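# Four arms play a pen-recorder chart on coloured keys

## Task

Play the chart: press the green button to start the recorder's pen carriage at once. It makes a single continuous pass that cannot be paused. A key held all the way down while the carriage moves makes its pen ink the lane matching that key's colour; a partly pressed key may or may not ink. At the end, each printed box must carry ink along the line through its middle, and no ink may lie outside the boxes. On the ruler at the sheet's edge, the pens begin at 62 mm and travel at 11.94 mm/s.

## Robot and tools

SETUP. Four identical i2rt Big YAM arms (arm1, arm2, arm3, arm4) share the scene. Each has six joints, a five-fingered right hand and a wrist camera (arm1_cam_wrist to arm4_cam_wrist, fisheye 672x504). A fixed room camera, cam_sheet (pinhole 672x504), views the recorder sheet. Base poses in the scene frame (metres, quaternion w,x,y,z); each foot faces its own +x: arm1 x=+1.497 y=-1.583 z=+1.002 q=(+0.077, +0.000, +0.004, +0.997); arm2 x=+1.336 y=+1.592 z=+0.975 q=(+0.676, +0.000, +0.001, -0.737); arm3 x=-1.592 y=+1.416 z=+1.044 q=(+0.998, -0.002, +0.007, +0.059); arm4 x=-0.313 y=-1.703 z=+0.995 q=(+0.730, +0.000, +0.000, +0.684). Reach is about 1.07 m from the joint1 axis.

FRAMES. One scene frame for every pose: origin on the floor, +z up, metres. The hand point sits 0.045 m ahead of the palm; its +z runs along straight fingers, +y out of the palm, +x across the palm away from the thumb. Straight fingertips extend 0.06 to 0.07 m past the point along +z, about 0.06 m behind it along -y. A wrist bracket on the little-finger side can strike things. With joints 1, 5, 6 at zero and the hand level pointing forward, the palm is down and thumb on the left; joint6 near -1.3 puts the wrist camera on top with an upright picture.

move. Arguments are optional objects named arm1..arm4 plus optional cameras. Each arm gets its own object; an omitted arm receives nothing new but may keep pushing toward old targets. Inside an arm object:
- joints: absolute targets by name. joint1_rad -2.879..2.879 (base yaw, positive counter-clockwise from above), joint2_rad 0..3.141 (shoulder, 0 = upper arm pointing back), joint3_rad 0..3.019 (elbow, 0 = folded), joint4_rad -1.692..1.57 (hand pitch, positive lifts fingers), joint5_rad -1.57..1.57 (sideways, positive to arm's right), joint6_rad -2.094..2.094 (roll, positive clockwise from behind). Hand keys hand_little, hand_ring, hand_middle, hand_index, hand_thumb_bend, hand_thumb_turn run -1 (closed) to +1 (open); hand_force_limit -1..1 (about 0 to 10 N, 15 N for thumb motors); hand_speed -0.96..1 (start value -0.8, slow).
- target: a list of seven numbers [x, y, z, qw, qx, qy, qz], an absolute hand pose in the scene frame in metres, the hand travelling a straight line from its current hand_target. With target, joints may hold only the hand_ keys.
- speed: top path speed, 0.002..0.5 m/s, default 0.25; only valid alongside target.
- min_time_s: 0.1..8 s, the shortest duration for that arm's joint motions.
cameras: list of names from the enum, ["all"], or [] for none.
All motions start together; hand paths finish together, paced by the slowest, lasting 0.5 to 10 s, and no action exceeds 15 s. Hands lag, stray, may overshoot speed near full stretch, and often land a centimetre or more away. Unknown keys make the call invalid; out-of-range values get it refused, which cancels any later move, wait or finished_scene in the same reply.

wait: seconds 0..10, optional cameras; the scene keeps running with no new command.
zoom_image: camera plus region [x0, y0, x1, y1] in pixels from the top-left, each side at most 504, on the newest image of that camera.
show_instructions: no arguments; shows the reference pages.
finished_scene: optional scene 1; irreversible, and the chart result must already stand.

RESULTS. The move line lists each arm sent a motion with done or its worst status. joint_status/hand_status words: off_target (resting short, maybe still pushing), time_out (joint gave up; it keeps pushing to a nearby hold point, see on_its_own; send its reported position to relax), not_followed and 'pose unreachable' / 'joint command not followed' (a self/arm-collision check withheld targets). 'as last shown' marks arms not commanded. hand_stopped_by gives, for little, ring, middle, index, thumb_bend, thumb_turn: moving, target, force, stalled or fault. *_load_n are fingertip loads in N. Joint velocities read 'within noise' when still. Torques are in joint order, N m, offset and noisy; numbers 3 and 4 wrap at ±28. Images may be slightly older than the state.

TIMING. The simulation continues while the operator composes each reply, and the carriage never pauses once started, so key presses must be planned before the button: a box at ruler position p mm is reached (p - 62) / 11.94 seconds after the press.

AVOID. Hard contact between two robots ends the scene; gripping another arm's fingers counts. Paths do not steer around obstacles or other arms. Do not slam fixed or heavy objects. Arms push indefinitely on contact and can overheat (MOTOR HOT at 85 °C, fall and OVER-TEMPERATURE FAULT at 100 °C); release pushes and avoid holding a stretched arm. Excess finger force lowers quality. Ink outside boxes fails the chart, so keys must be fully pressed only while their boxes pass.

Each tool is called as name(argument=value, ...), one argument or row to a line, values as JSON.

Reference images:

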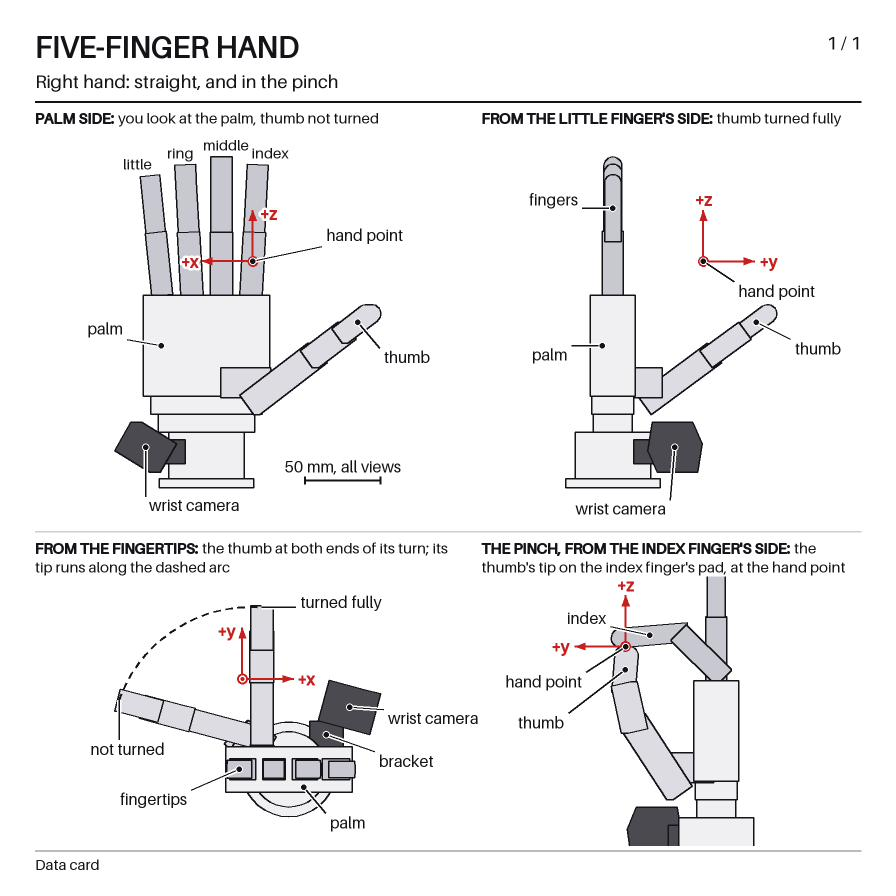

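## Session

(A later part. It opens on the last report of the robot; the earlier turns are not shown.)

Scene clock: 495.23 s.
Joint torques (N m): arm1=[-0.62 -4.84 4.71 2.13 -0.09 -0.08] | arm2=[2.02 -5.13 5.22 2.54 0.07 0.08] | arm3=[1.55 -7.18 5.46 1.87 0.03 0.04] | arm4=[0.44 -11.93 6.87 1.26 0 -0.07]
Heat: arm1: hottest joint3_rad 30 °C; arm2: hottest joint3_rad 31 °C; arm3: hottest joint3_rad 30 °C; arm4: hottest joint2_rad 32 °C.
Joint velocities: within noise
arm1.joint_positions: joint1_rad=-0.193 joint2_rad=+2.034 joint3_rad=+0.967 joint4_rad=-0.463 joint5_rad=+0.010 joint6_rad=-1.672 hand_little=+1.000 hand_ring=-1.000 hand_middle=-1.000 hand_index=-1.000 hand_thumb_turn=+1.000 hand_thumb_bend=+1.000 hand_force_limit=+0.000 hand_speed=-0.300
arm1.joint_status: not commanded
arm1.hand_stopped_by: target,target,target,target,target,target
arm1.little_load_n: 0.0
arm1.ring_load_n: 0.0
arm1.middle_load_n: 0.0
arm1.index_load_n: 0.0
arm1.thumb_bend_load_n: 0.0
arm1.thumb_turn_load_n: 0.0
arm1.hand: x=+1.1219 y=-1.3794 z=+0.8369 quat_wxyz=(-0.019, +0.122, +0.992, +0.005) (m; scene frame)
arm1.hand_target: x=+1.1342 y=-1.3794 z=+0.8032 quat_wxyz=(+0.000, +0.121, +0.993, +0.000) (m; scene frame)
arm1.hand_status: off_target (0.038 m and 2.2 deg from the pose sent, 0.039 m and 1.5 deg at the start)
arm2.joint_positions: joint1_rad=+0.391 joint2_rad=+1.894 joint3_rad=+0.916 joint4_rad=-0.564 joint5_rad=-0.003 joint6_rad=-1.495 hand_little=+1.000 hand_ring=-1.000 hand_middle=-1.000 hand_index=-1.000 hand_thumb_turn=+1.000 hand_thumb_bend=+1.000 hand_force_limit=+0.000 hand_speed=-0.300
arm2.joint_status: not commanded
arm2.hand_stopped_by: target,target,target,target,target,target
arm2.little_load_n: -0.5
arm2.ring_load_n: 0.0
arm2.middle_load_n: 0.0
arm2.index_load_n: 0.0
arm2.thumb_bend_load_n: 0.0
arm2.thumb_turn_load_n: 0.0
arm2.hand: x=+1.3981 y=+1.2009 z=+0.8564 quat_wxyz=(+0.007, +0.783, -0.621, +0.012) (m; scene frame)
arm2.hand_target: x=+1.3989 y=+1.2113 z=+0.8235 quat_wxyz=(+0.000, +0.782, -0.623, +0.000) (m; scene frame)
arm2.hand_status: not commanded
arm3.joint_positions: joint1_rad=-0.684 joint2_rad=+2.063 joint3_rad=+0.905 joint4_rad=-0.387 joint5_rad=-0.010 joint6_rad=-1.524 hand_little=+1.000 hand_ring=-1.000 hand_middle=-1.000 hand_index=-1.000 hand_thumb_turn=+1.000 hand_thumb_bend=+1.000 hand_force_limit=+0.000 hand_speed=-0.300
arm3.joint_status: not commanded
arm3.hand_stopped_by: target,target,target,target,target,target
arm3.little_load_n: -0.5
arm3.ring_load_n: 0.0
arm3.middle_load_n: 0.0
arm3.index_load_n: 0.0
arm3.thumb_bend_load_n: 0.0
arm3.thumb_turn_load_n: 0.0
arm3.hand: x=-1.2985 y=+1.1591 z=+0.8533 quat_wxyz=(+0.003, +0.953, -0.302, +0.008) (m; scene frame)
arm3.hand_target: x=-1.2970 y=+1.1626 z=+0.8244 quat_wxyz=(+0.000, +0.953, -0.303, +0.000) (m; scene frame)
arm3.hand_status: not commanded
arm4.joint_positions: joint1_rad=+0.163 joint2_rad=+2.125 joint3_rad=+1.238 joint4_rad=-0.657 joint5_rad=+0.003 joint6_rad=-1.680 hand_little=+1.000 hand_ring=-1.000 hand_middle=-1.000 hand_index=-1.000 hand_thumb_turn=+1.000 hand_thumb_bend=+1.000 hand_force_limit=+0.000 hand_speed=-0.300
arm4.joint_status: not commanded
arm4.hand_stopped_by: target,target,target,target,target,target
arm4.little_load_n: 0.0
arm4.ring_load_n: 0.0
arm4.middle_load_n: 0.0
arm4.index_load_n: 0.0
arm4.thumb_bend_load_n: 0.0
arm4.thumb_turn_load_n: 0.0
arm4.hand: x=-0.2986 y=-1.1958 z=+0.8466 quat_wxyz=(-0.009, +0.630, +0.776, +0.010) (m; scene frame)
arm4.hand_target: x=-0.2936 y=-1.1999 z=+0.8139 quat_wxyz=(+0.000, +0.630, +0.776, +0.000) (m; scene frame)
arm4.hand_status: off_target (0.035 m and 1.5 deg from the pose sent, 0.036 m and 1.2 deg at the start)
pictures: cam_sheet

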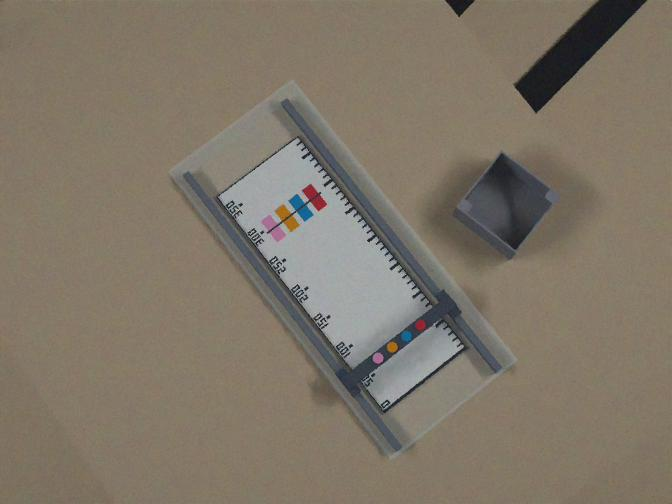

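move(
  arm1={"target":[1.132,-1.378,0.862,0,0.1210,0.9926,0],"speed":0.15},
  arm2={"target":[1.3996,1.207,0.876,0,0.7818,-0.6235,0],"speed":0.15},
  arm3={"target":[-1.2955,1.1615,0.870,0,0.9531,-0.3026,0],"speed":0.15},
  arm4={"target":[-0.2915,-1.1937,0.880,0,0.6303,0.7764,0],"speed":0.15},
  cameras=["arm1_cam_wrist","arm2_cam_wrist","arm3_cam_wrist","arm4_cam_wrist"],
)

zoom_image(
  camera="arm1_cam_wrist",
  region=[200, 0, 440, 180],
)

zoom_image(
  camera="arm2_cam_wrist",
  region=[200, 0, 440, 180],
)

zoom_image(
  camera="arm3_cam_wrist",
  region=[200, 0, 440, 180],
)

zoom_image(
  camera="arm4_cam_wrist",
  region=[200, 0, 440, 180],
)

move(
  arm1={"target":[1.139,-1.380,0.815,0,0.1210,0.9926,0],"speed":0.15},
  arm2={"target":[1.3996,1.207,0.826,0,0.7818,-0.6235,0],"speed":0.15},
  arm3={"target":[-1.2955,1.1615,0.822,0,0.9531,-0.3026,0],"speed":0.15},
  arm4={"target":[-0.2915,-1.2017,0.815,0,0.6303,0.7764,0],"speed":0.15},
  cameras=["arm1_cam_wrist","arm2_cam_wrist","arm3_cam_wrist","arm4_cam_wrist"],
)

zoom_image(
  camera="arm1_cam_wrist",
  region=[200, 0, 440, 180],
)

zoom_image(
  camera="arm2_cam_wrist",
  region=[200, 0, 440, 180],
)

zoom_image(
  camera="arm3_cam_wrist",
  region=[200, 0, 440, 180],
)

zoom_image(
  camera="arm4_cam_wrist",
  region=[200, 0, 440, 180],
)

Scene clock: 533.50 s.
Joint torques (N m): arm1=[-0.62 -13.16 4.33 -0.18 -0.06 -0.08] | arm2=[1.9 -12.69 6.94 -0.25 0.07 0.07] | arm3=[1.61 -15.62 4.11 -0.4 0.02 0.03] | arm4=[-0.03 -19.43 7.34 -0.32 0.02 -0.11]
Heat: arm1: hottest joint3_rad 29 °C; arm2: hottest joint3_rad 30 °C; arm3: hottest joint3_rad 31 °C; arm4: hottest joint3_rad 32 °C.
move: arm1 off_target; arm2 done; arm3 done; arm4 off_target
Joint velocities: within noise
arm1.joint_positions: joint1_rad=-0.193 joint2_rad=+1.998 joint3_rad=+0.966 joint4_rad=-0.549 joint5_rad=+0.010 joint6_rad=-1.672 hand_little=+1.000 hand_ring=-1.000 hand_middle=-1.000 hand_index=-1.000 hand_thumb_turn=+1.000 hand_thumb_bend=+1.000 hand_force_limit=+0.000 hand_speed=-0.300
arm1.joint_status: not commanded
arm1.hand_stopped_by: target,target,target,target,target,target
arm1.little_load_n: 0.0
arm1.ring_load_n: 0.0
arm1.middle_load_n: 0.0
arm1.index_load_n: 0.0
arm1.thumb_bend_load_n: 0.0
arm1.thumb_turn_load_n: 0.0
arm1.hand: x=+1.1345 y=-1.3838 z=+0.8526 quat_wxyz=(+0.006, +0.122, +0.993, +0.000) (m; scene frame)
arm1.hand_target: x=+1.1322 y=-1.3780 z=+0.8618 quat_wxyz=(+0.000, +0.121, +0.993, +0.000) (m; scene frame)
arm1.hand_status: off_target (0.011 m and 0.7 deg from the pose sent, 0.027 m and 2.2 deg at the start)
arm2.joint_positions: joint1_rad=+0.391 joint2_rad=+1.860 joint3_rad=+0.915 joint4_rad=-0.633 joint5_rad=-0.003 joint6_rad=-1.495 hand_little=+1.000 hand_ring=-1.000 hand_middle=-1.000 hand_index=-1.000 hand_thumb_turn=+1.000 hand_thumb_bend=+1.000 hand_force_limit=+0.000 hand_speed=-0.300
arm2.joint_status: not commanded
arm2.hand_stopped_by: target,target,target,target,target,target
arm2.little_load_n: 0.0
arm2.ring_load_n: 0.0
arm2.middle_load_n: 0.0
arm2.index_load_n: 0.0
arm2.thumb_bend_load_n: 0.0
arm2.thumb_turn_load_n: 0.0
arm2.hand: x=+1.3949 y=+1.2112 z=+0.8711 quat_wxyz=(-0.003, +0.783, -0.622, -0.003) (m; scene frame)
arm2.hand_target: x=+1.3996 y=+1.2070 z=+0.8760 quat_wxyz=(+0.000, +0.782, -0.624, +0.000) (m; scene frame)
arm2.hand_status: done (0.008 m and 0.6 deg from the pose sent, 0.021 m and 1.6 deg at the start)
arm3.joint_positions: joint1_rad=-0.684 joint2_rad=+2.039 joint3_rad=+0.908 joint4_rad=-0.444 joint5_rad=-0.010 joint6_rad=-1.524 hand_little=+1.000 hand_ring=-1.000 hand_middle=-1.000 hand_index=-1.000 hand_thumb_turn=+1.000 hand_thumb_bend=+1.000 hand_force_limit=+0.000 hand_speed=-0.300
arm3.joint_status: not commanded
arm3.hand_stopped_by: target,target,target,target,target,target
arm3.little_load_n: 0.0
arm3.ring_load_n: 0.0
arm3.middle_load_n: 0.0
arm3.index_load_n: 0.0
arm3.thumb_bend_load_n: 0.0
arm3.thumb_turn_load_n: 0.0
arm3.hand: x=-1.3033 y=+1.1623 z=+0.8643 quat_wxyz=(-0.001, +0.953, -0.302, -0.007) (m; scene frame)
arm3.hand_target: x=-1.2955 y=+1.1615 z=+0.8699 quat_wxyz=(+0.000, +0.953, -0.303, +0.000) (m; scene frame)
arm3.hand_status: done (0.010 m and 0.8 deg from the pose sent, 0.017 m and 0.9 deg at the start)
arm4.joint_positions: joint1_rad=+0.163 joint2_rad=+2.096 joint3_rad=+1.249 joint4_rad=-0.756 joint5_rad=+0.003 joint6_rad=-1.680 hand_little=+1.000 hand_ring=-1.000 hand_middle=-1.000 hand_index=-1.000 hand_thumb_turn=+1.000 hand_thumb_bend=+1.000 hand_force_limit=+0.000 hand_speed=-0.300
arm4.joint_status: not commanded
arm4.hand_stopped_by: target,target,target,target,target,target
arm4.little_load_n: 0.0
arm4.ring_load_n: 0.0
arm4.middle_load_n: 0.0
arm4.index_load_n: 0.0
arm4.thumb_bend_load_n: 0.0
arm4.thumb_turn_load_n: 0.0
arm4.hand: x=-0.2974 y=-1.2085 z=+0.8651 quat_wxyz=(+0.012, +0.630, +0.776, -0.011) (m; scene frame)
arm4.hand_target: x=-0.2913 y=-1.1941 z=+0.8800 quat_wxyz=(+0.000, +0.630, +0.776, +0.000) (m; scene frame)
arm4.hand_status: off_target (0.022 m and 1.9 deg from the pose sent, 0.034 m and 1.5 deg at the start)
pictures: arm1_cam_wrist, arm2_cam_wrist, arm3_cam_wrist, arm4_cam_wrist

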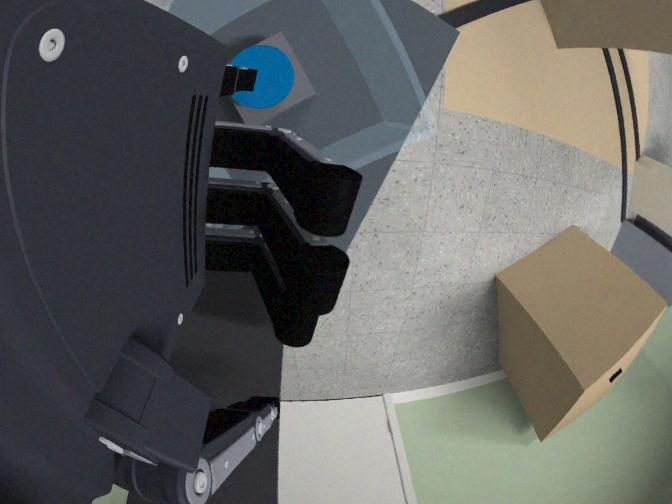

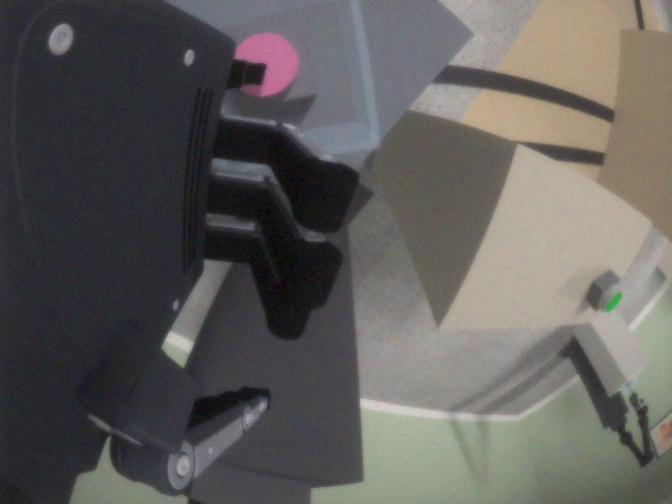

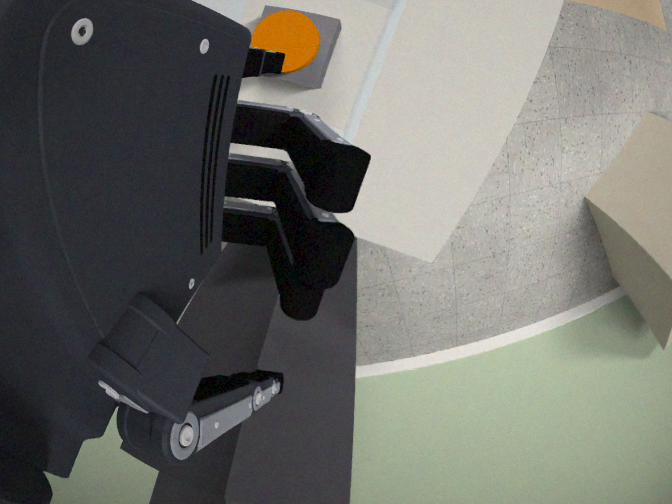

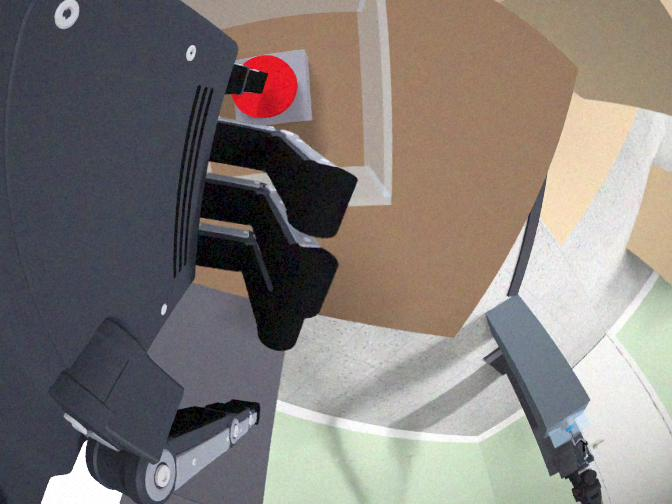

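Scaled by 2.100 from the camera's 672x504 image, which has a finer 960x720 frame.

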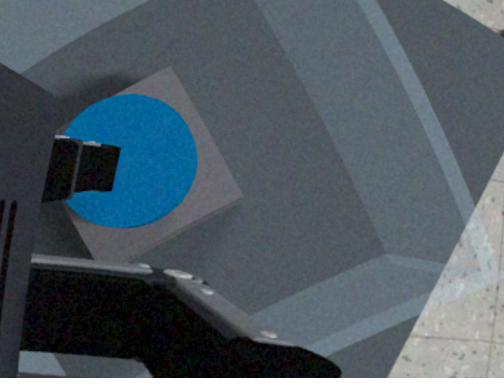

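Scaled by 2.100 from the camera's 672x504 image, which has a finer 960x720 frame.

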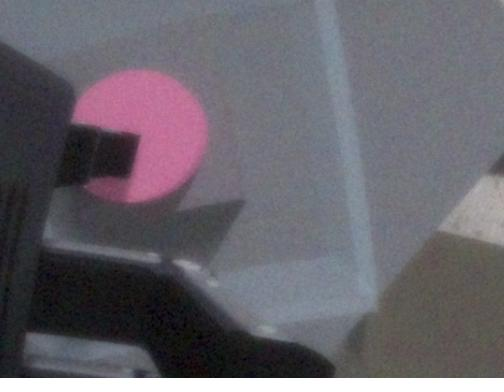

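Scaled by 2.100 from the camera's 672x504 image, which has a finer 960x720 frame.

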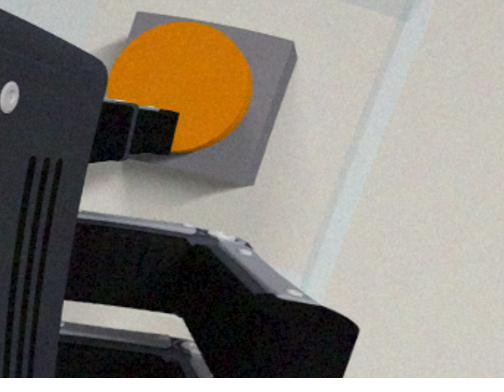

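Scaled by 2.100 from the camera's 672x504 image, which has a finer 960x720 frame.

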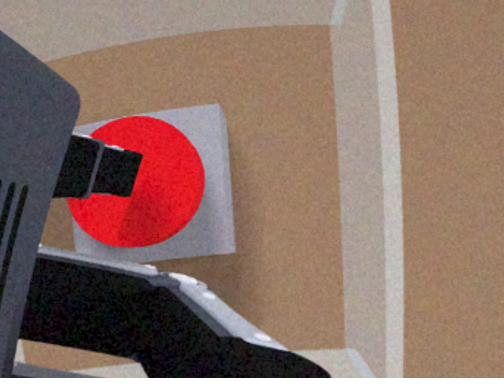

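Scene clock: 534.53 s.
Joint torques (N m): arm1=[-0.67 -7.36 3.55 1.63 -0.09 -0.07] | arm2=[1.96 -5.71 5.85 2.22 0.07 0.08] | arm3=[1.32 -7.82 5.37 1.84 0.02 0.06] | arm4=[0.26 -15.38 4.94 -0.12 0.03 -0.09]
Heat: arm1: hottest joint3_rad 29 °C; arm2: hottest joint3_rad 30 °C; arm3: hottest joint3_rad 31 °C; arm4: hottest joint3_rad 32 °C.
move: arm1 off_target; arm2 off_target; arm3 off_target; arm4 off_target
Joint velocities: within noise
arm1.joint_positions: joint1_rad=-0.193 joint2_rad=+2.026 joint3_rad=+0.957 joint4_rad=-0.470 joint5_rad=+0.010 joint6_rad=-1.674 hand_little=+1.000 hand_ring=-1.000 hand_middle=-1.000 hand_index=-1.000 hand_thumb_turn=+1.000 hand_thumb_bend=+1.000 hand_force_limit=+0.000 hand_speed=-0.300
arm1.joint_status: not commanded
arm1.hand_stopped_by: target,target,target,target,target,target
arm1.little_load_n: 0.0
arm1.ring_load_n: 0.0
arm1.middle_load_n: 0.0
arm1.index_load_n: 0.0
arm1.thumb_bend_load_n: 0.0
arm1.thumb_turn_load_n: 0.0
arm1.hand: x=+1.1270 y=-1.3810 z=+0.8386 quat_wxyz=(-0.014, +0.121, +0.992, +0.005) (m; scene frame)
arm1.hand_target: x=+1.1398 y=-1.3807 z=+0.8165 quat_wxyz=(+0.000, +0.121, +0.993, +0.000) (m; scene frame)
arm1.hand_status: off_target (0.027 m and 1.7 deg from the pose sent, 0.038 m and 0.7 deg at the start)
arm2.joint_positions: joint1_rad=+0.391 joint2_rad=+1.892 joint3_rad=+0.915 joint4_rad=-0.572 joint5_rad=-0.003 joint6_rad=-1.495 hand_little=+1.000 hand_ring=-1.000 hand_middle=-1.000 hand_index=-1.000 hand_thumb_turn=+1.000 hand_thumb_bend=+1.000 hand_force_limit=+0.000 hand_speed=-0.300
arm2.joint_status: not commanded
arm2.hand_stopped_by: target,target,target,target,target,target
arm2.little_load_n: 0.0
arm2.ring_load_n: 0.0
arm2.middle_load_n: 0.5
arm2.index_load_n: 0.0
arm2.thumb_bend_load_n: 0.0
arm2.thumb_turn_load_n: 0.0
arm2.hand: x=+1.3975 y=+1.2029 z=+0.8572 quat_wxyz=(+0.005, +0.783, -0.622, +0.009) (m; scene frame)
arm2.hand_target: x=+1.3991 y=+1.2088 z=+0.8285 quat_wxyz=(+0.000, +0.782, -0.624, +0.000) (m; scene frame)
arm2.hand_status: off_target (0.032 m and 1.2 deg from the pose sent, 0.045 m and 0.6 deg at the start)
arm3.joint_positions: joint1_rad=-0.684 joint2_rad=+2.064 joint3_rad=+0.908 joint4_rad=-0.391 joint5_rad=-0.010 joint6_rad=-1.524 hand_little=+1.000 hand_ring=-1.000 hand_middle=-1.000 hand_index=-1.000 hand_thumb_turn=+1.000 hand_thumb_bend=+1.000 hand_force_limit=+0.000 hand_speed=-0.300
arm3.joint_status: not commanded
arm3.hand_stopped_by: target,target,target,target,target,target
arm3.little_load_n: 0.0
arm3.ring_load_n: 0.0
arm3.middle_load_n: 0.0
arm3.index_load_n: 0.0
arm3.thumb_bend_load_n: 0.0
arm3.thumb_turn_load_n: 0.0
arm3.hand: x=-1.2982 y=+1.1589 z=+0.8533 quat_wxyz=(+0.003, +0.953, -0.302, +0.007) (m; scene frame)
arm3.hand_target: x=-1.2971 y=+1.1626 z=+0.8244 quat_wxyz=(+0.000, +0.953, -0.303, +0.000) (m; scene frame)
arm3.hand_status: off_target (0.032 m and 0.8 deg from the pose sent, 0.043 m and 0.8 deg at the start)
arm4.joint_positions: joint1_rad=+0.163 joint2_rad=+2.156 joint3_rad=+1.247 joint4_rad=-0.618 joint5_rad=+0.001 joint6_rad=-1.680 hand_little=+1.000 hand_ring=-1.000 hand_middle=-1.000 hand_index=-1.000 hand_thumb_turn=+1.000 hand_thumb_bend=+1.000 hand_force_limit=+0.000 hand_speed=-0.300
arm4.joint_status: not commanded
arm4.hand_stopped_by: target,target,target,target,target,target
arm4.little_load_n: 0.0
arm4.ring_load_n: 0.0
arm4.middle_load_n: 0.0
arm4.index_load_n: 0.0
arm4.thumb_bend_load_n: 0.0
arm4.thumb_turn_load_n: 0.0
arm4.hand: x=-0.2996 y=-1.1885 z=+0.8332 quat_wxyz=(-0.016, +0.630, +0.776, +0.016) (m; scene frame)
arm4.hand_target: x=-0.2917 y=-1.2022 z=+0.8158 quat_wxyz=(+0.000, +0.630, +0.776, +0.000) (m; scene frame)
arm4.hand_status: off_target (0.024 m and 2.6 deg from the pose sent, 0.051 m and 1.9 deg at the start)
pictures: arm1_cam_wrist, arm2_cam_wrist, arm3_cam_wrist, arm4_cam_wrist

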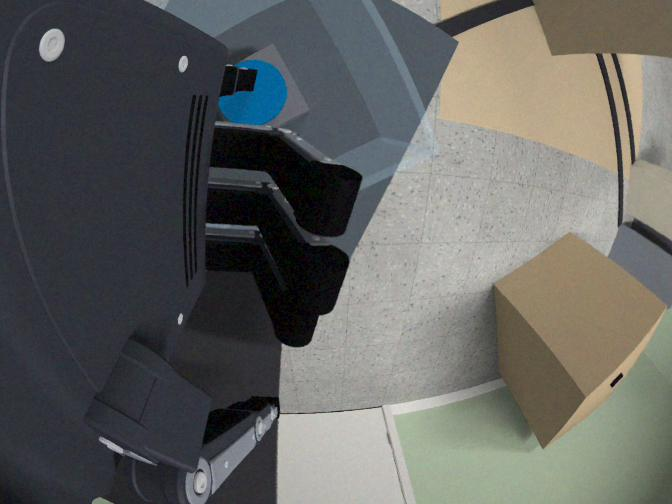

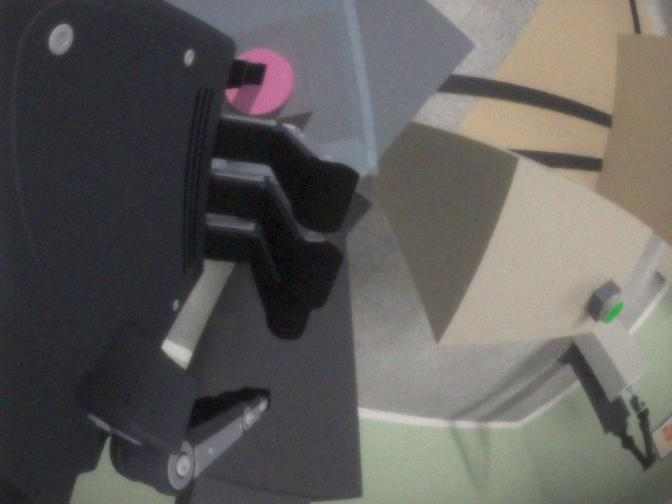

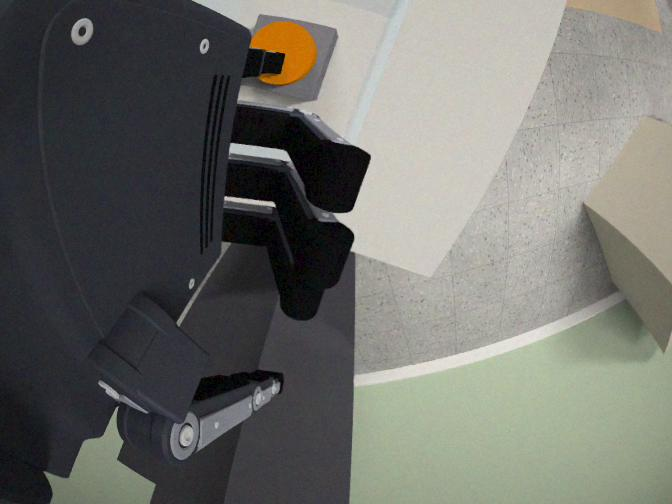

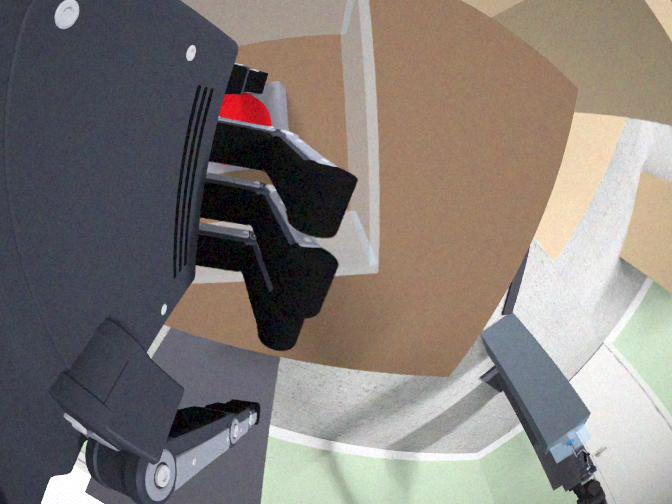

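Scaled by 2.100 from the camera's 672x504 image, which has a finer 960x720 frame.

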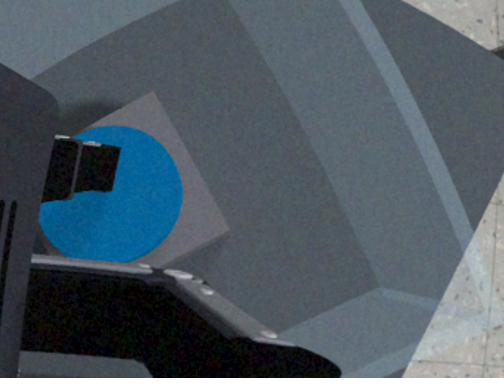

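Scaled by 2.100 from the camera's 672x504 image, which has a finer 960x720 frame.

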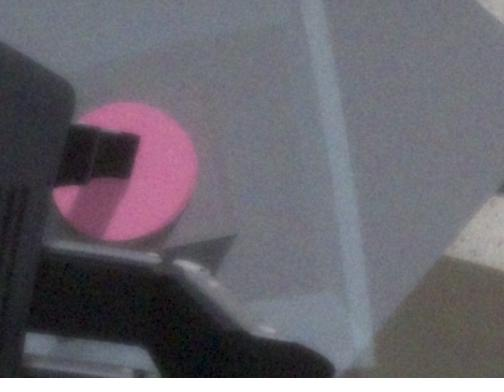

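Scaled by 2.100 from the camera's 672x504 image, which has a finer 960x720 frame.

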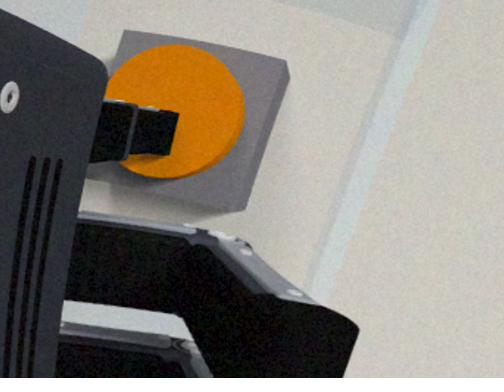

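Scaled by 2.100 from the camera's 672x504 image, which has a finer 960x720 frame.

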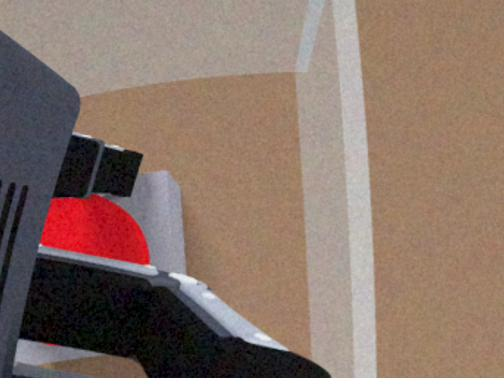

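move(
  arm4={"target":[-0.2917,-1.183,0.90,0,0.6303,0.7764,0],"speed":0.1},
  arm1={"target":[1.132,-1.378,0.862,0,0.1210,0.9926,0],"speed":0.1},
  arm2={"target":[1.3996,1.207,0.876,0,0.7818,-0.6235,0],"speed":0.1},
  arm3={"target":[-1.2955,1.1615,0.870,0,0.9531,-0.3026,0],"speed":0.1},
  cameras=["arm4_cam_wrist"],
)

zoom_image(
  camera="arm4_cam_wrist",
  region=[200, 0, 440, 180],
)

Scene clock: 566.97 s.
Joint torques (N m): arm1=[-0.62 -13.27 5 -0.23 -0.06 -0.06] | arm2=[1.85 -12.92 6.95 -0.25 0.07 0.08] | arm3=[1.44 -15.79 4.04 -0.47 0 0.05] | arm4=[0.15 -19.25 8.76 -0.35 0.1 -0.11]
Heat: arm1: hottest joint3_rad 29 °C; arm2: hottest joint3_rad 31 °C; arm3: hottest joint3_rad 31 °C; arm4: hottest joint2_rad 32 °C.
move: arm1 off_target; arm2 done; arm3 off_target; arm4 off_target
Joint velocities: within noise
arm1.joint_positions: joint1_rad=-0.193 joint2_rad=+2.001 joint3_rad=+0.956 joint4_rad=-0.548 joint5_rad=+0.010 joint6_rad=-1.674 hand_little=+1.000 hand_ring=-1.000 hand_middle=-1.000 hand_index=-1.000 hand_thumb_turn=+1.000 hand_thumb_bend=+1.000 hand_force_limit=+0.000 hand_speed=-0.300
arm1.joint_status: not commanded
arm1.hand_stopped_by: target,target,target,target,target,target
arm1.little_load_n: 0.0
arm1.ring_load_n: 0.0
arm1.middle_load_n: 0.0
arm1.index_load_n: 0.0
arm1.thumb_bend_load_n: 0.0
arm1.thumb_turn_load_n: 0.0
arm1.hand: x=+1.1405 y=-1.3859 z=+0.8498 quat_wxyz=(+0.012, +0.121, +0.993, -0.002) (m; scene frame)
arm1.hand_target: x=+1.1322 y=-1.3781 z=+0.8618 quat_wxyz=(+0.000, +0.121, +0.993, +0.000) (m; scene frame)
arm1.hand_status: off_target (0.017 m and 1.4 deg from the pose sent, 0.024 m and 1.7 deg at the start)
arm2.joint_positions: joint1_rad=+0.391 joint2_rad=+1.863 joint3_rad=+0.915 joint4_rad=-0.633 joint5_rad=-0.003 joint6_rad=-1.495 hand_little=+1.000 hand_ring=-1.000 hand_middle=-1.000 hand_index=-1.000 hand_thumb_turn=+1.000 hand_thumb_bend=+1.000 hand_force_limit=+0.000 hand_speed=-0.300
arm2.joint_status: not commanded
arm2.hand_stopped_by: target,target,target,target,target,target
arm2.little_load_n: -0.5
arm2.ring_load_n: 0.0
arm2.middle_load_n: 0.0
arm2.index_load_n: 0.0
arm2.thumb_bend_load_n: 0.0
arm2.thumb_turn_load_n: 0.0
arm2.hand: x=+1.3947 y=+1.2119 z=+0.8700 quat_wxyz=(-0.004, +0.783, -0.622, -0.005) (m; scene frame)
arm2.hand_target: x=+1.3996 y=+1.2069 z=+0.8760 quat_wxyz=(+0.000, +0.782, -0.624, +0.000) (m; scene frame)
arm2.hand_status: done (0.009 m and 0.7 deg from the pose sent, 0.019 m and 1.2 deg at the start)
arm3.joint_positions: joint1_rad=-0.684 joint2_rad=+2.044 joint3_rad=+0.908 joint4_rad=-0.444 joint5_rad=-0.010 joint6_rad=-1.524 hand_little=+1.000 hand_ring=-1.000 hand_middle=-1.000 hand_index=-1.000 hand_thumb_turn=+1.000 hand_thumb_bend=+1.000 hand_force_limit=+0.000 hand_speed=-0.300
arm3.joint_status: not commanded
arm3.hand_stopped_by: target,target,target,target,target,target
arm3.little_load_n: 0.0
arm3.ring_load_n: 0.0
arm3.middle_load_n: 0.0
arm3.index_load_n: 0.0
arm3.thumb_bend_load_n: 0.0
arm3.thumb_turn_load_n: 0.0
arm3.hand: x=-1.3048 y=+1.1632 z=+0.8624 quat_wxyz=(-0.002, +0.953, -0.302, -0.009) (m; scene frame)
arm3.hand_target: x=-1.2955 y=+1.1614 z=+0.8700 quat_wxyz=(+0.000, +0.953, -0.303, +0.000) (m; scene frame)
arm3.hand_status: off_target (0.012 m and 1.1 deg from the pose sent, 0.017 m and 0.8 deg at the start)
arm4.joint_positions: joint1_rad=+0.163 joint2_rad=+2.076 joint3_rad=+1.277 joint4_rad=-0.814 joint5_rad=+0.001 joint6_rad=-1.680 hand_little=+1.000 hand_ring=-1.000 hand_middle=-1.000 hand_index=-1.000 hand_thumb_turn=+1.000 hand_thumb_bend=+1.000 hand_force_limit=+0.000 hand_speed=-0.300
arm4.joint_status: not commanded
arm4.hand_stopped_by: target,target,target,target,target,target
arm4.little_load_n: 0.0
arm4.ring_load_n: 0.5
arm4.middle_load_n: 0.5
arm4.index_load_n: 0.0
arm4.thumb_bend_load_n: 0.0
arm4.thumb_turn_load_n: 0.0
arm4.hand: x=-0.2982 y=-1.2032 z=+0.8828 quat_wxyz=(+0.015, +0.630, +0.776, -0.015) (m; scene frame)
arm4.hand_target: x=-0.2916 y=-1.1837 z=+0.9002 quat_wxyz=(+0.000, +0.630, +0.776, +0.000) (m; scene frame)
arm4.hand_status: off_target (0.027 m and 2.4 deg from the pose sent, 0.068 m and 2.6 deg at the start)
pictures: arm4_cam_wrist

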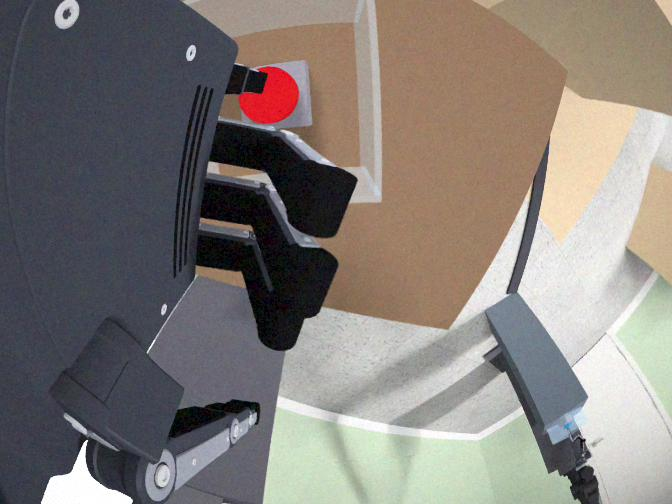

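Scaled by 2.100 from the camera's 672x504 image, which has a finer 960x720 frame.

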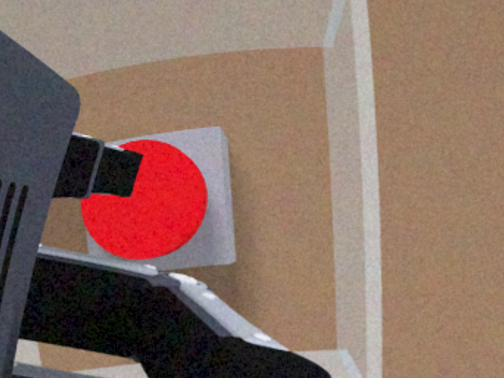

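move(
  arm4={"target":[-0.2940,-1.2000,0.880,0,0.6303,0.7764,0],"speed":0.1},
  cameras=[],
)

move(
  arm1={"target":[1.142,-1.384,0.822,0,0.1210,0.9926,0],"speed":0.1},
  arm2={"target":[1.3996,1.207,0.832,0,0.7818,-0.6235,0],"speed":0.1},
  arm3={"target":[-1.2922,1.159,0.828,0,0.9531,-0.3026,0],"speed":0.1},
  arm4={"target":[-0.2960,-1.2140,0.830,0,0.6303,0.7764,0],"speed":0.1},
  cameras=["arm1_cam_wrist","arm2_cam_wrist","arm3_cam_wrist","arm4_cam_wrist"],
)

zoom_image(
  camera="arm1_cam_wrist",
  region=[200, 0, 440, 180],
)

zoom_image(
  camera="arm3_cam_wrist",
  region=[200, 0, 440, 180],
)

zoom_image(
  camera="arm4_cam_wrist",
  region=[200, 0, 440, 180],
)

Scene clock: 583.77 s.
Joint torques (N m): arm1=[-0.56 -13.33 5.01 -0.21 -0.05 -0.06] | arm2=[1.85 -12.92 6.93 -0.25 0.06 0.08] | arm3=[1.32 -16.15 4.15 -0.42 0.02 0.07] | arm4=[0.56 -18.61 6.15 0.32 0.08 -0.04]
Heat: arm1: hottest joint2_rad 29 °C; arm2: hottest joint3_rad 31 °C; arm3: hottest joint3_rad 30 °C; arm4: hottest joint2_rad 33 °C.
move: arm4 off_target
Joint velocities: within noise
arm1, arm2, arm3: as last shown
arm1.thumb_bend_load_n: -0.5
arm2.little_load_n: 0.0
arm3.thumb_turn_load_n: -0.5
arm4.joint_positions: joint1_rad=+0.163 joint2_rad=+2.076 joint3_rad=+1.243 joint4_rad=-0.763 joint5_rad=+0.001 joint6_rad=-1.680 hand_little=+1.000 hand_ring=-1.000 hand_middle=-1.000 hand_index=-1.000 hand_thumb_turn=+1.000 hand_thumb_bend=+1.000 hand_force_limit=+0.000 hand_speed=-0.300
arm4.joint_status: not commanded
arm4.hand_stopped_by: target,target,target,target,target,target
arm4.little_load_n: 0.0
arm4.ring_load_n: 0.0
arm4.middle_load_n: 0.5
arm4.index_load_n: 0.0
arm4.thumb_bend_load_n: 0.0
arm4.thumb_turn_load_n: 0.0
arm4.hand: x=-0.2977 y=-1.2083 z=+0.8734 quat_wxyz=(+0.009, +0.630, +0.776, -0.009) (m; scene frame)
arm4.hand_target: x=-0.2939 y=-1.2001 z=+0.8800 quat_wxyz=(+0.000, +0.630, +0.776, +0.000) (m; scene frame)
arm4.hand_status: off_target (0.011 m and 1.5 deg from the pose sent, 0.006 m and 2.4 deg at the start)
pictures: none
No camera images: "cameras" was empty.

Scene clock: 584.80 s.
Joint torques (N m): arm1=[-0.26 -8.12 3.54 1.63 -0.07 -0.01] | arm2=[1.9 -6.59 5.97 2.1 0.06 0.07] | arm3=[1.14 -8.12 6 1.58 0.04 0.07] | arm4=[1.03 -15.09 4.85 0.96 0.06 0]
Heat: arm1: hottest joint2_rad 29 °C; arm2: hottest joint3_rad 31 °C; arm3: hottest joint3_rad 30 °C; arm4: hottest joint2_rad 33 °C.
move: arm1 off_target; arm2 off_target; arm3 off_target; arm4 off_target
Joint velocities: within noise
arm1.joint_positions: joint1_rad=-0.193 joint2_rad=+2.018 joint3_rad=+0.943 joint4_rad=-0.479 joint5_rad=+0.010 joint6_rad=-1.674 hand_little=+1.000 hand_ring=-1.000 hand_middle=-1.000 hand_index=-1.000 hand_thumb_turn=+1.000 hand_thumb_bend=+1.000 hand_force_limit=+0.000 hand_speed=-0.300
arm1.joint_status: not commanded
arm1.hand_stopped_by: target,target,target,target,target,target
arm1.little_load_n: 0.0
arm1.ring_load_n: 0.0
arm1.middle_load_n: 0.0
arm1.index_load_n: 0.0
arm1.thumb_bend_load_n: 0.0
arm1.thumb_turn_load_n: 0.0
arm1.hand: x=+1.1352 y=-1.3840 z=+0.8395 quat_wxyz=(-0.007, +0.121, +0.993, +0.003) (m; scene frame)
arm1.hand_target: x=+1.1425 y=-1.3844 z=+0.8229 quat_wxyz=(+0.000, +0.121, +0.993, +0.000) (m; scene frame)
arm1.hand_status: off_target (0.019 m and 0.9 deg from the pose sent, 0.028 m and 1.4 deg at the start)
arm2.joint_positions: joint1_rad=+0.391 joint2_rad=+1.890 joint3_rad=+0.915 joint4_rad=-0.584 joint5_rad=-0.003 joint6_rad=-1.495 hand_little=+1.000 hand_ring=-1.000 hand_middle=-1.000 hand_index=-1.000 hand_thumb_turn=+1.000 hand_thumb_bend=+1.000 hand_force_limit=+0.000 hand_speed=-0.300
arm2.joint_status: not commanded
arm2.hand_stopped_by: target,target,target,target,target,target
arm2.little_load_n: -0.5
arm2.ring_load_n: 0.0
arm2.middle_load_n: 0.0
arm2.index_load_n: 0.5
arm2.thumb_bend_load_n: 0.0
arm2.thumb_turn_load_n: 0.0
arm2.hand: x=+1.3967 y=+1.2055 z=+0.8582 quat_wxyz=(+0.003, +0.783, -0.622, +0.005) (m; scene frame)
arm2.hand_target: x=+1.3992 y=+1.2084 z=+0.8338 quat_wxyz=(+0.000, +0.782, -0.624, +0.000) (m; scene frame)
arm2.hand_status: off_target (0.026 m and 0.7 deg from the pose sent, 0.039 m and 0.8 deg at the start)
arm3.joint_positions: joint1_rad=-0.684 joint2_rad=+2.063 joint3_rad=+0.909 joint4_rad=-0.404 joint5_rad=-0.010 joint6_rad=-1.524 hand_little=+1.000 hand_ring=-1.000 hand_middle=-1.000 hand_index=-1.000 hand_thumb_turn=+1.000 hand_thumb_bend=+1.000 hand_force_limit=+0.000 hand_speed=-0.300
arm3.joint_status: not commanded
arm3.hand_stopped_by: target,target,target,target,target,target
arm3.little_load_n: 0.0
arm3.ring_load_n: 0.5
arm3.middle_load_n: 0.0
arm3.index_load_n: 0.0
arm3.thumb_bend_load_n: 0.0
arm3.thumb_turn_load_n: 0.5
arm3.hand: x=-1.3004 y=+1.1603 z=+0.8542 quat_wxyz=(+0.001, +0.953, -0.302, +0.001) (m; scene frame)
arm3.hand_target: x=-1.2935 y=+1.1599 z=+0.8297 quat_wxyz=(+0.000, +0.953, -0.303, +0.000) (m; scene frame)
arm3.hand_status: off_target (0.028 m and 0.2 deg from the pose sent, 0.037 m and 1.1 deg at the start)
arm4.joint_positions: joint1_rad=+0.163 joint2_rad=+2.107 joint3_rad=+1.206 joint4_rad=-0.652 joint5_rad=+0.001 joint6_rad=-1.680 hand_little=+1.000 hand_ring=-1.000 hand_middle=-1.000 hand_index=-1.000 hand_thumb_turn=+1.000 hand_thumb_bend=+1.000 hand_force_limit=+0.000 hand_speed=-0.300
arm4.joint_status: not commanded
arm4.hand_stopped_by: target,target,target,target,target,target
arm4.little_load_n: 0.0
arm4.ring_load_n: 0.5
arm4.middle_load_n: 0.0
arm4.index_load_n: 0.0
arm4.thumb_bend_load_n: 0.0
arm4.thumb_turn_load_n: 0.0
arm4.hand: x=-0.2978 y=-1.2075 z=+0.8477 quat_wxyz=(-0.006, +0.630, +0.776, +0.006) (m; scene frame)
arm4.hand_target: x=-0.2960 y=-1.2145 z=+0.8307 quat_wxyz=(+0.000, +0.630, +0.776, +0.000) (m; scene frame)
arm4.hand_status: off_target (0.019 m and 1.0 deg from the pose sent, 0.044 m and 1.5 deg at the start)
pictures: arm1_cam_wrist, arm2_cam_wrist, arm3_cam_wrist, arm4_cam_wrist

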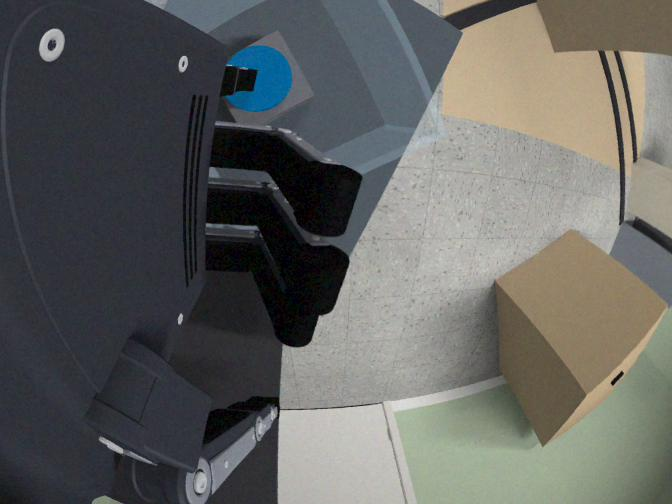

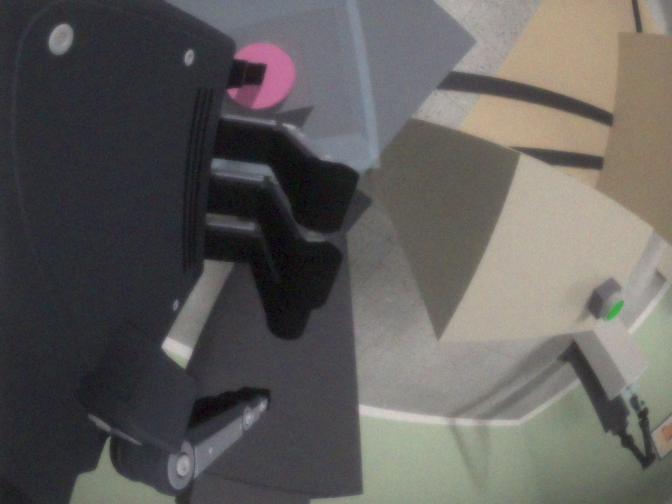

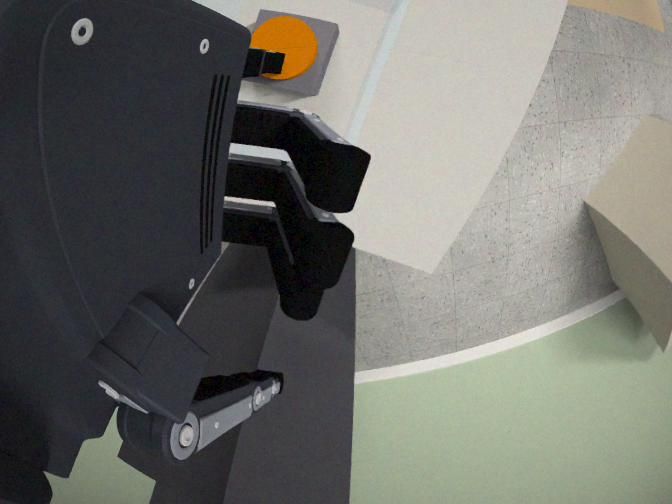

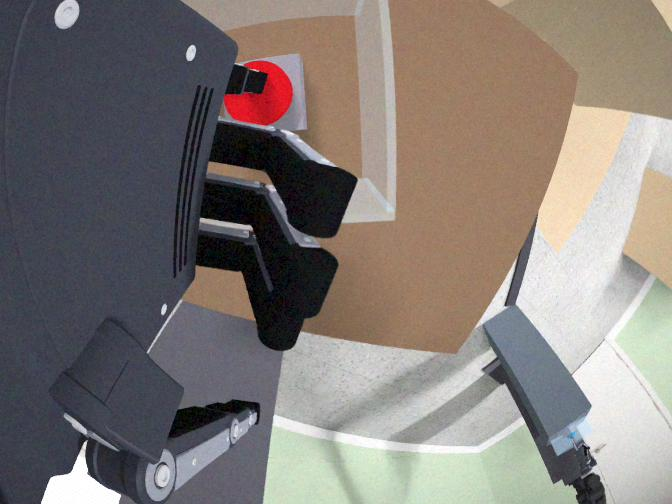

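Scaled by 2.100 from the camera's 672x504 image, which has a finer 960x720 frame.

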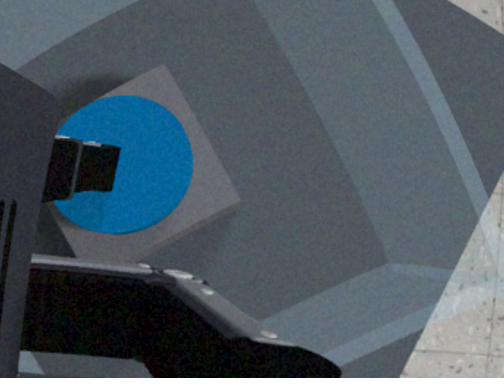

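Scaled by 2.100 from the camera's 672x504 image, which has a finer 960x720 frame.

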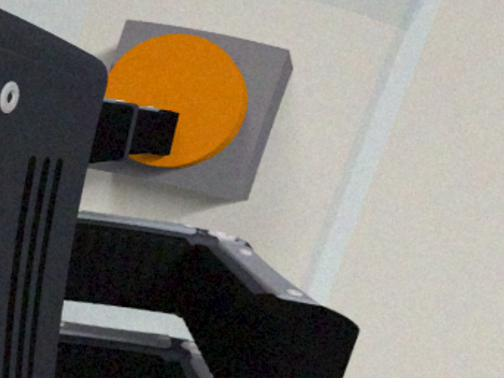

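Scaled by 2.100 from the camera's 672x504 image, which has a finer 960x720 frame.

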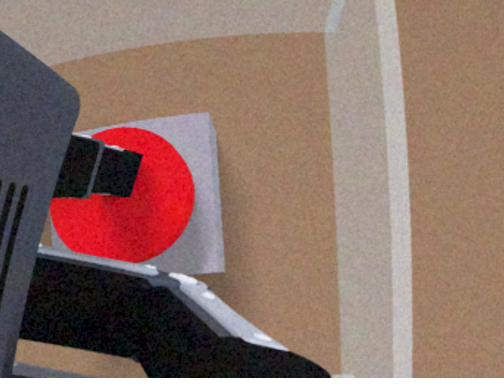

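move(
  arm1={"target":[1.134,-1.379,0.862,0,0.1210,0.9926,0],"speed":0.1},
  arm2={"target":[1.3966,1.205,1.0,0,0.7818,-0.6235,0],"speed":0.2},
  arm3={"target":[-1.2902,1.159,0.870,0,0.9531,-0.3026,0],"speed":0.1},
  arm4={"target":[-0.2940,-1.2000,0.880,0,0.6303,0.7764,0],"speed":0.1},
  cameras=[],
)

move(
  arm2={"target":[0.900,1.196,1.01,0,0.4126,-0.9109,0],"speed":0.3},
  cameras=["arm2_cam_wrist"],
)

zoom_image(
  camera="arm2_cam_wrist",
  region=[200, 0, 440, 180],
)

Scene clock: 632.70 s.
Joint torques (N m): arm1=[-0.56 -13.22 5.42 -0.24 -0.05 -0.05] | arm2=[1.2 -10.11 11.11 -0.28 0.08 0] | arm3=[1.61 -15.5 4.66 -0.46 -0.01 0.08] | arm4=[0.5 -19.14 8.42 -0.34 0.09 -0.05]
Heat: arm1: hottest joint1_rad 28 °C; arm2: hottest joint3_rad 31 °C; arm3: hottest joint3_rad 31 °C; arm4: hottest joint2_rad 33 °C.
move: arm1 off_target; arm2 off_target; arm3 off_target; arm4 off_target
Joint velocities: within noise
arm1.joint_positions: joint1_rad=-0.193 joint2_rad=+1.998 joint3_rad=+0.943 joint4_rad=-0.545 joint5_rad=+0.010 joint6_rad=-1.674 hand_little=+1.000 hand_ring=-1.000 hand_middle=-1.000 hand_index=-1.000 hand_thumb_turn=+1.000 hand_thumb_bend=+1.000 hand_force_limit=+0.000 hand_speed=-0.300
arm1.joint_status: not commanded
arm1.hand_stopped_by: target,target,target,target,target,target
arm1.little_load_n: 0.0
arm1.ring_load_n: 0.0
arm1.middle_load_n: 0.0
arm1.index_load_n: 0.0
arm1.thumb_bend_load_n: 0.0
arm1.thumb_turn_load_n: 0.0
arm1.hand: x=+1.1462 y=-1.3880 z=+0.8488 quat_wxyz=(+0.015, +0.121, +0.993, -0.002) (m; scene frame)
arm1.hand_target: x=+1.1342 y=-1.3791 z=+0.8619 quat_wxyz=(+0.000, +0.121, +0.993, +0.000) (m; scene frame)
arm1.hand_status: off_target (0.020 m and 1.8 deg from the pose sent, 0.023 m and 0.9 deg at the start)
arm2.joint_positions: joint1_rad=+0.391 joint2_rad=+1.606 joint3_rad=+0.989 joint4_rad=-0.971 joint5_rad=-0.003 joint6_rad=-1.495 hand_little=+1.000 hand_ring=-1.000 hand_middle=-1.000 hand_index=-1.000 hand_thumb_turn=+1.000 hand_thumb_bend=+1.000 hand_force_limit=+0.000 hand_speed=-0.300
arm2.joint_status: not commanded
arm2.hand_stopped_by: target,target,target,target,target,target
arm2.little_load_n: 0.0
arm2.ring_load_n: 0.0
arm2.middle_load_n: 0.0
arm2.index_load_n: 0.0
arm2.thumb_bend_load_n: -0.5
arm2.thumb_turn_load_n: 0.0
arm2.hand: x=+1.3931 y=+1.2175 z=+0.9923 quat_wxyz=(-0.006, +0.783, -0.622, -0.008) (m; scene frame)
arm2.hand_target: x=+1.3965 y=+1.2054 z=+1.0000 quat_wxyz=(+0.000, +0.782, -0.624, +0.000) (m; scene frame)
arm2.hand_status: off_target (0.015 m and 1.1 deg from the pose sent, 0.142 m and 0.7 deg at the start)
arm3.joint_positions: joint1_rad=-0.684 joint2_rad=+2.048 joint3_rad=+0.918 joint4_rad=-0.454 joint5_rad=-0.010 joint6_rad=-1.524 hand_little=+1.000 hand_ring=-1.000 hand_middle=-1.000 hand_index=-1.000 hand_thumb_turn=+1.000 hand_thumb_bend=+1.000 hand_force_limit=+0.000 hand_speed=-0.300
arm3.joint_status: not commanded
arm3.hand_stopped_by: target,target,target,target,target,target
arm3.little_load_n: 0.0
arm3.ring_load_n: 0.0
arm3.middle_load_n: 0.0
arm3.index_load_n: 0.0
arm3.thumb_bend_load_n: 0.0
arm3.thumb_turn_load_n: 0.0
arm3.hand: x=-1.3029 y=+1.1622 z=+0.8626 quat_wxyz=(-0.002, +0.953, -0.302, -0.011) (m; scene frame)
arm3.hand_target: x=-1.2903 y=+1.1591 z=+0.8700 quat_wxyz=(+0.000, +0.953, -0.302, +0.000) (m; scene frame)
arm3.hand_status: off_target (0.015 m and 1.3 deg from the pose sent, 0.019 m and 0.2 deg at the start)
arm4.joint_positions: joint1_rad=+0.163 joint2_rad=+2.085 joint3_rad=+1.213 joint4_rad=-0.746 joint5_rad=+0.001 joint6_rad=-1.680 hand_little=+1.000 hand_ring=-1.000 hand_middle=-1.000 hand_index=-1.000 hand_thumb_turn=+1.000 hand_thumb_bend=+1.000 hand_force_limit=+0.000 hand_speed=-0.300
arm4.joint_status: not commanded
arm4.hand_stopped_by: target,target,target,target,target,target
arm4.little_load_n: 0.0
arm4.ring_load_n: 0.0
arm4.middle_load_n: 0.0
arm4.index_load_n: 0.0
arm4.thumb_bend_load_n: 0.0
arm4.thumb_turn_load_n: 0.0
arm4.hand: x=-0.2963 y=-1.2226 z=+0.8622 quat_wxyz=(+0.017, +0.630, +0.776, -0.017) (m; scene frame)
arm4.hand_target: x=-0.2939 y=-1.2007 z=+0.8803 quat_wxyz=(+0.000, +0.630, +0.776, +0.000) (m; scene frame)
arm4.hand_status: off_target (0.029 m and 2.7 deg from the pose sent, 0.033 m and 1.0 deg at the start)
pictures: none
No camera images: "cameras" was empty.

Scene clock: 635.23 s.
Joint torques (N m): arm1=[-0.56 -13.22 5.42 -0.24 -0.05 -0.05] | arm2=[1.61 -16.97 13.04 -0.34 0.01 0.11] | arm3=[1.14 -15.15 4.64 -0.49 -0.01 0.09] | arm4=[0.44 -19.14 8.39 -0.31 0.09 -0.05]
Heat: arm1: hottest joint1_rad 28 °C; arm2: hottest joint3_rad 31 °C; arm3: hottest joint3_rad 31 °C; arm4: hottest joint2_rad 33 °C.
move: arm2 off_target
Joint velocities: within noise
arm1, arm3, arm4: as last shown
arm1.thumb_bend_load_n: -0.5
arm2.joint_positions: joint1_rad=-0.648 joint2_rad=+2.036 joint3_rad=+1.656 joint4_rad=-1.208 joint5_rad=-0.001 joint6_rad=-1.596 hand_little=+1.000 hand_ring=-1.000 hand_middle=-1.000 hand_index=-1.000 hand_thumb_turn=+1.000 hand_thumb_bend=+1.000 hand_force_limit=+0.000 hand_speed=-0.300
arm2.joint_status: not commanded
arm2.hand_stopped_by: target,target,target,target,target,target
arm2.little_load_n: 0.0
arm2.ring_load_n: 0.0
arm2.middle_load_n: 0.0
arm2.index_load_n: 0.0
arm2.thumb_bend_load_n: 0.0
arm2.thumb_turn_load_n: -0.5
arm2.hand: x=+0.9062 y=+1.2078 z=+1.0044 quat_wxyz=(-0.008, +0.418, -0.909, -0.004) (m; scene frame)
arm2.hand_target: x=+0.9004 y=+1.1962 z=+1.0102 quat_wxyz=(+0.000, +0.413, -0.911, +0.000) (m; scene frame)
arm2.hand_status: off_target (0.014 m and 1.2 deg from the pose sent, 0.494 m and 54.4 deg at the start)
pictures: arm2_cam_wrist

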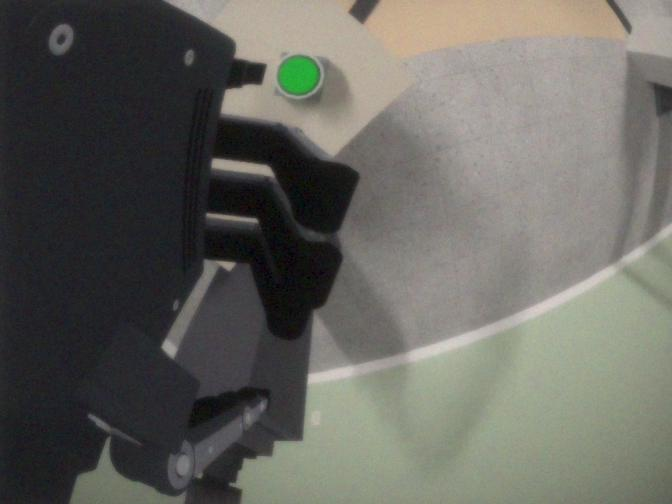

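Scaled by 2.100 from the camera's 672x504 image, which has a finer 960x720 frame.

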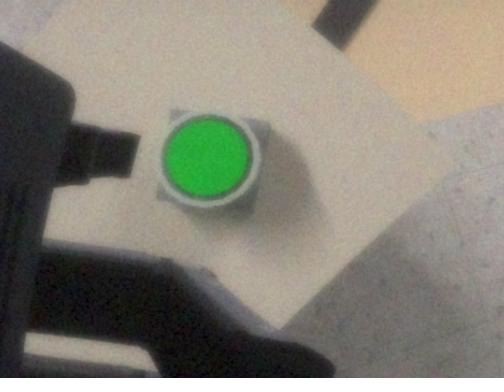

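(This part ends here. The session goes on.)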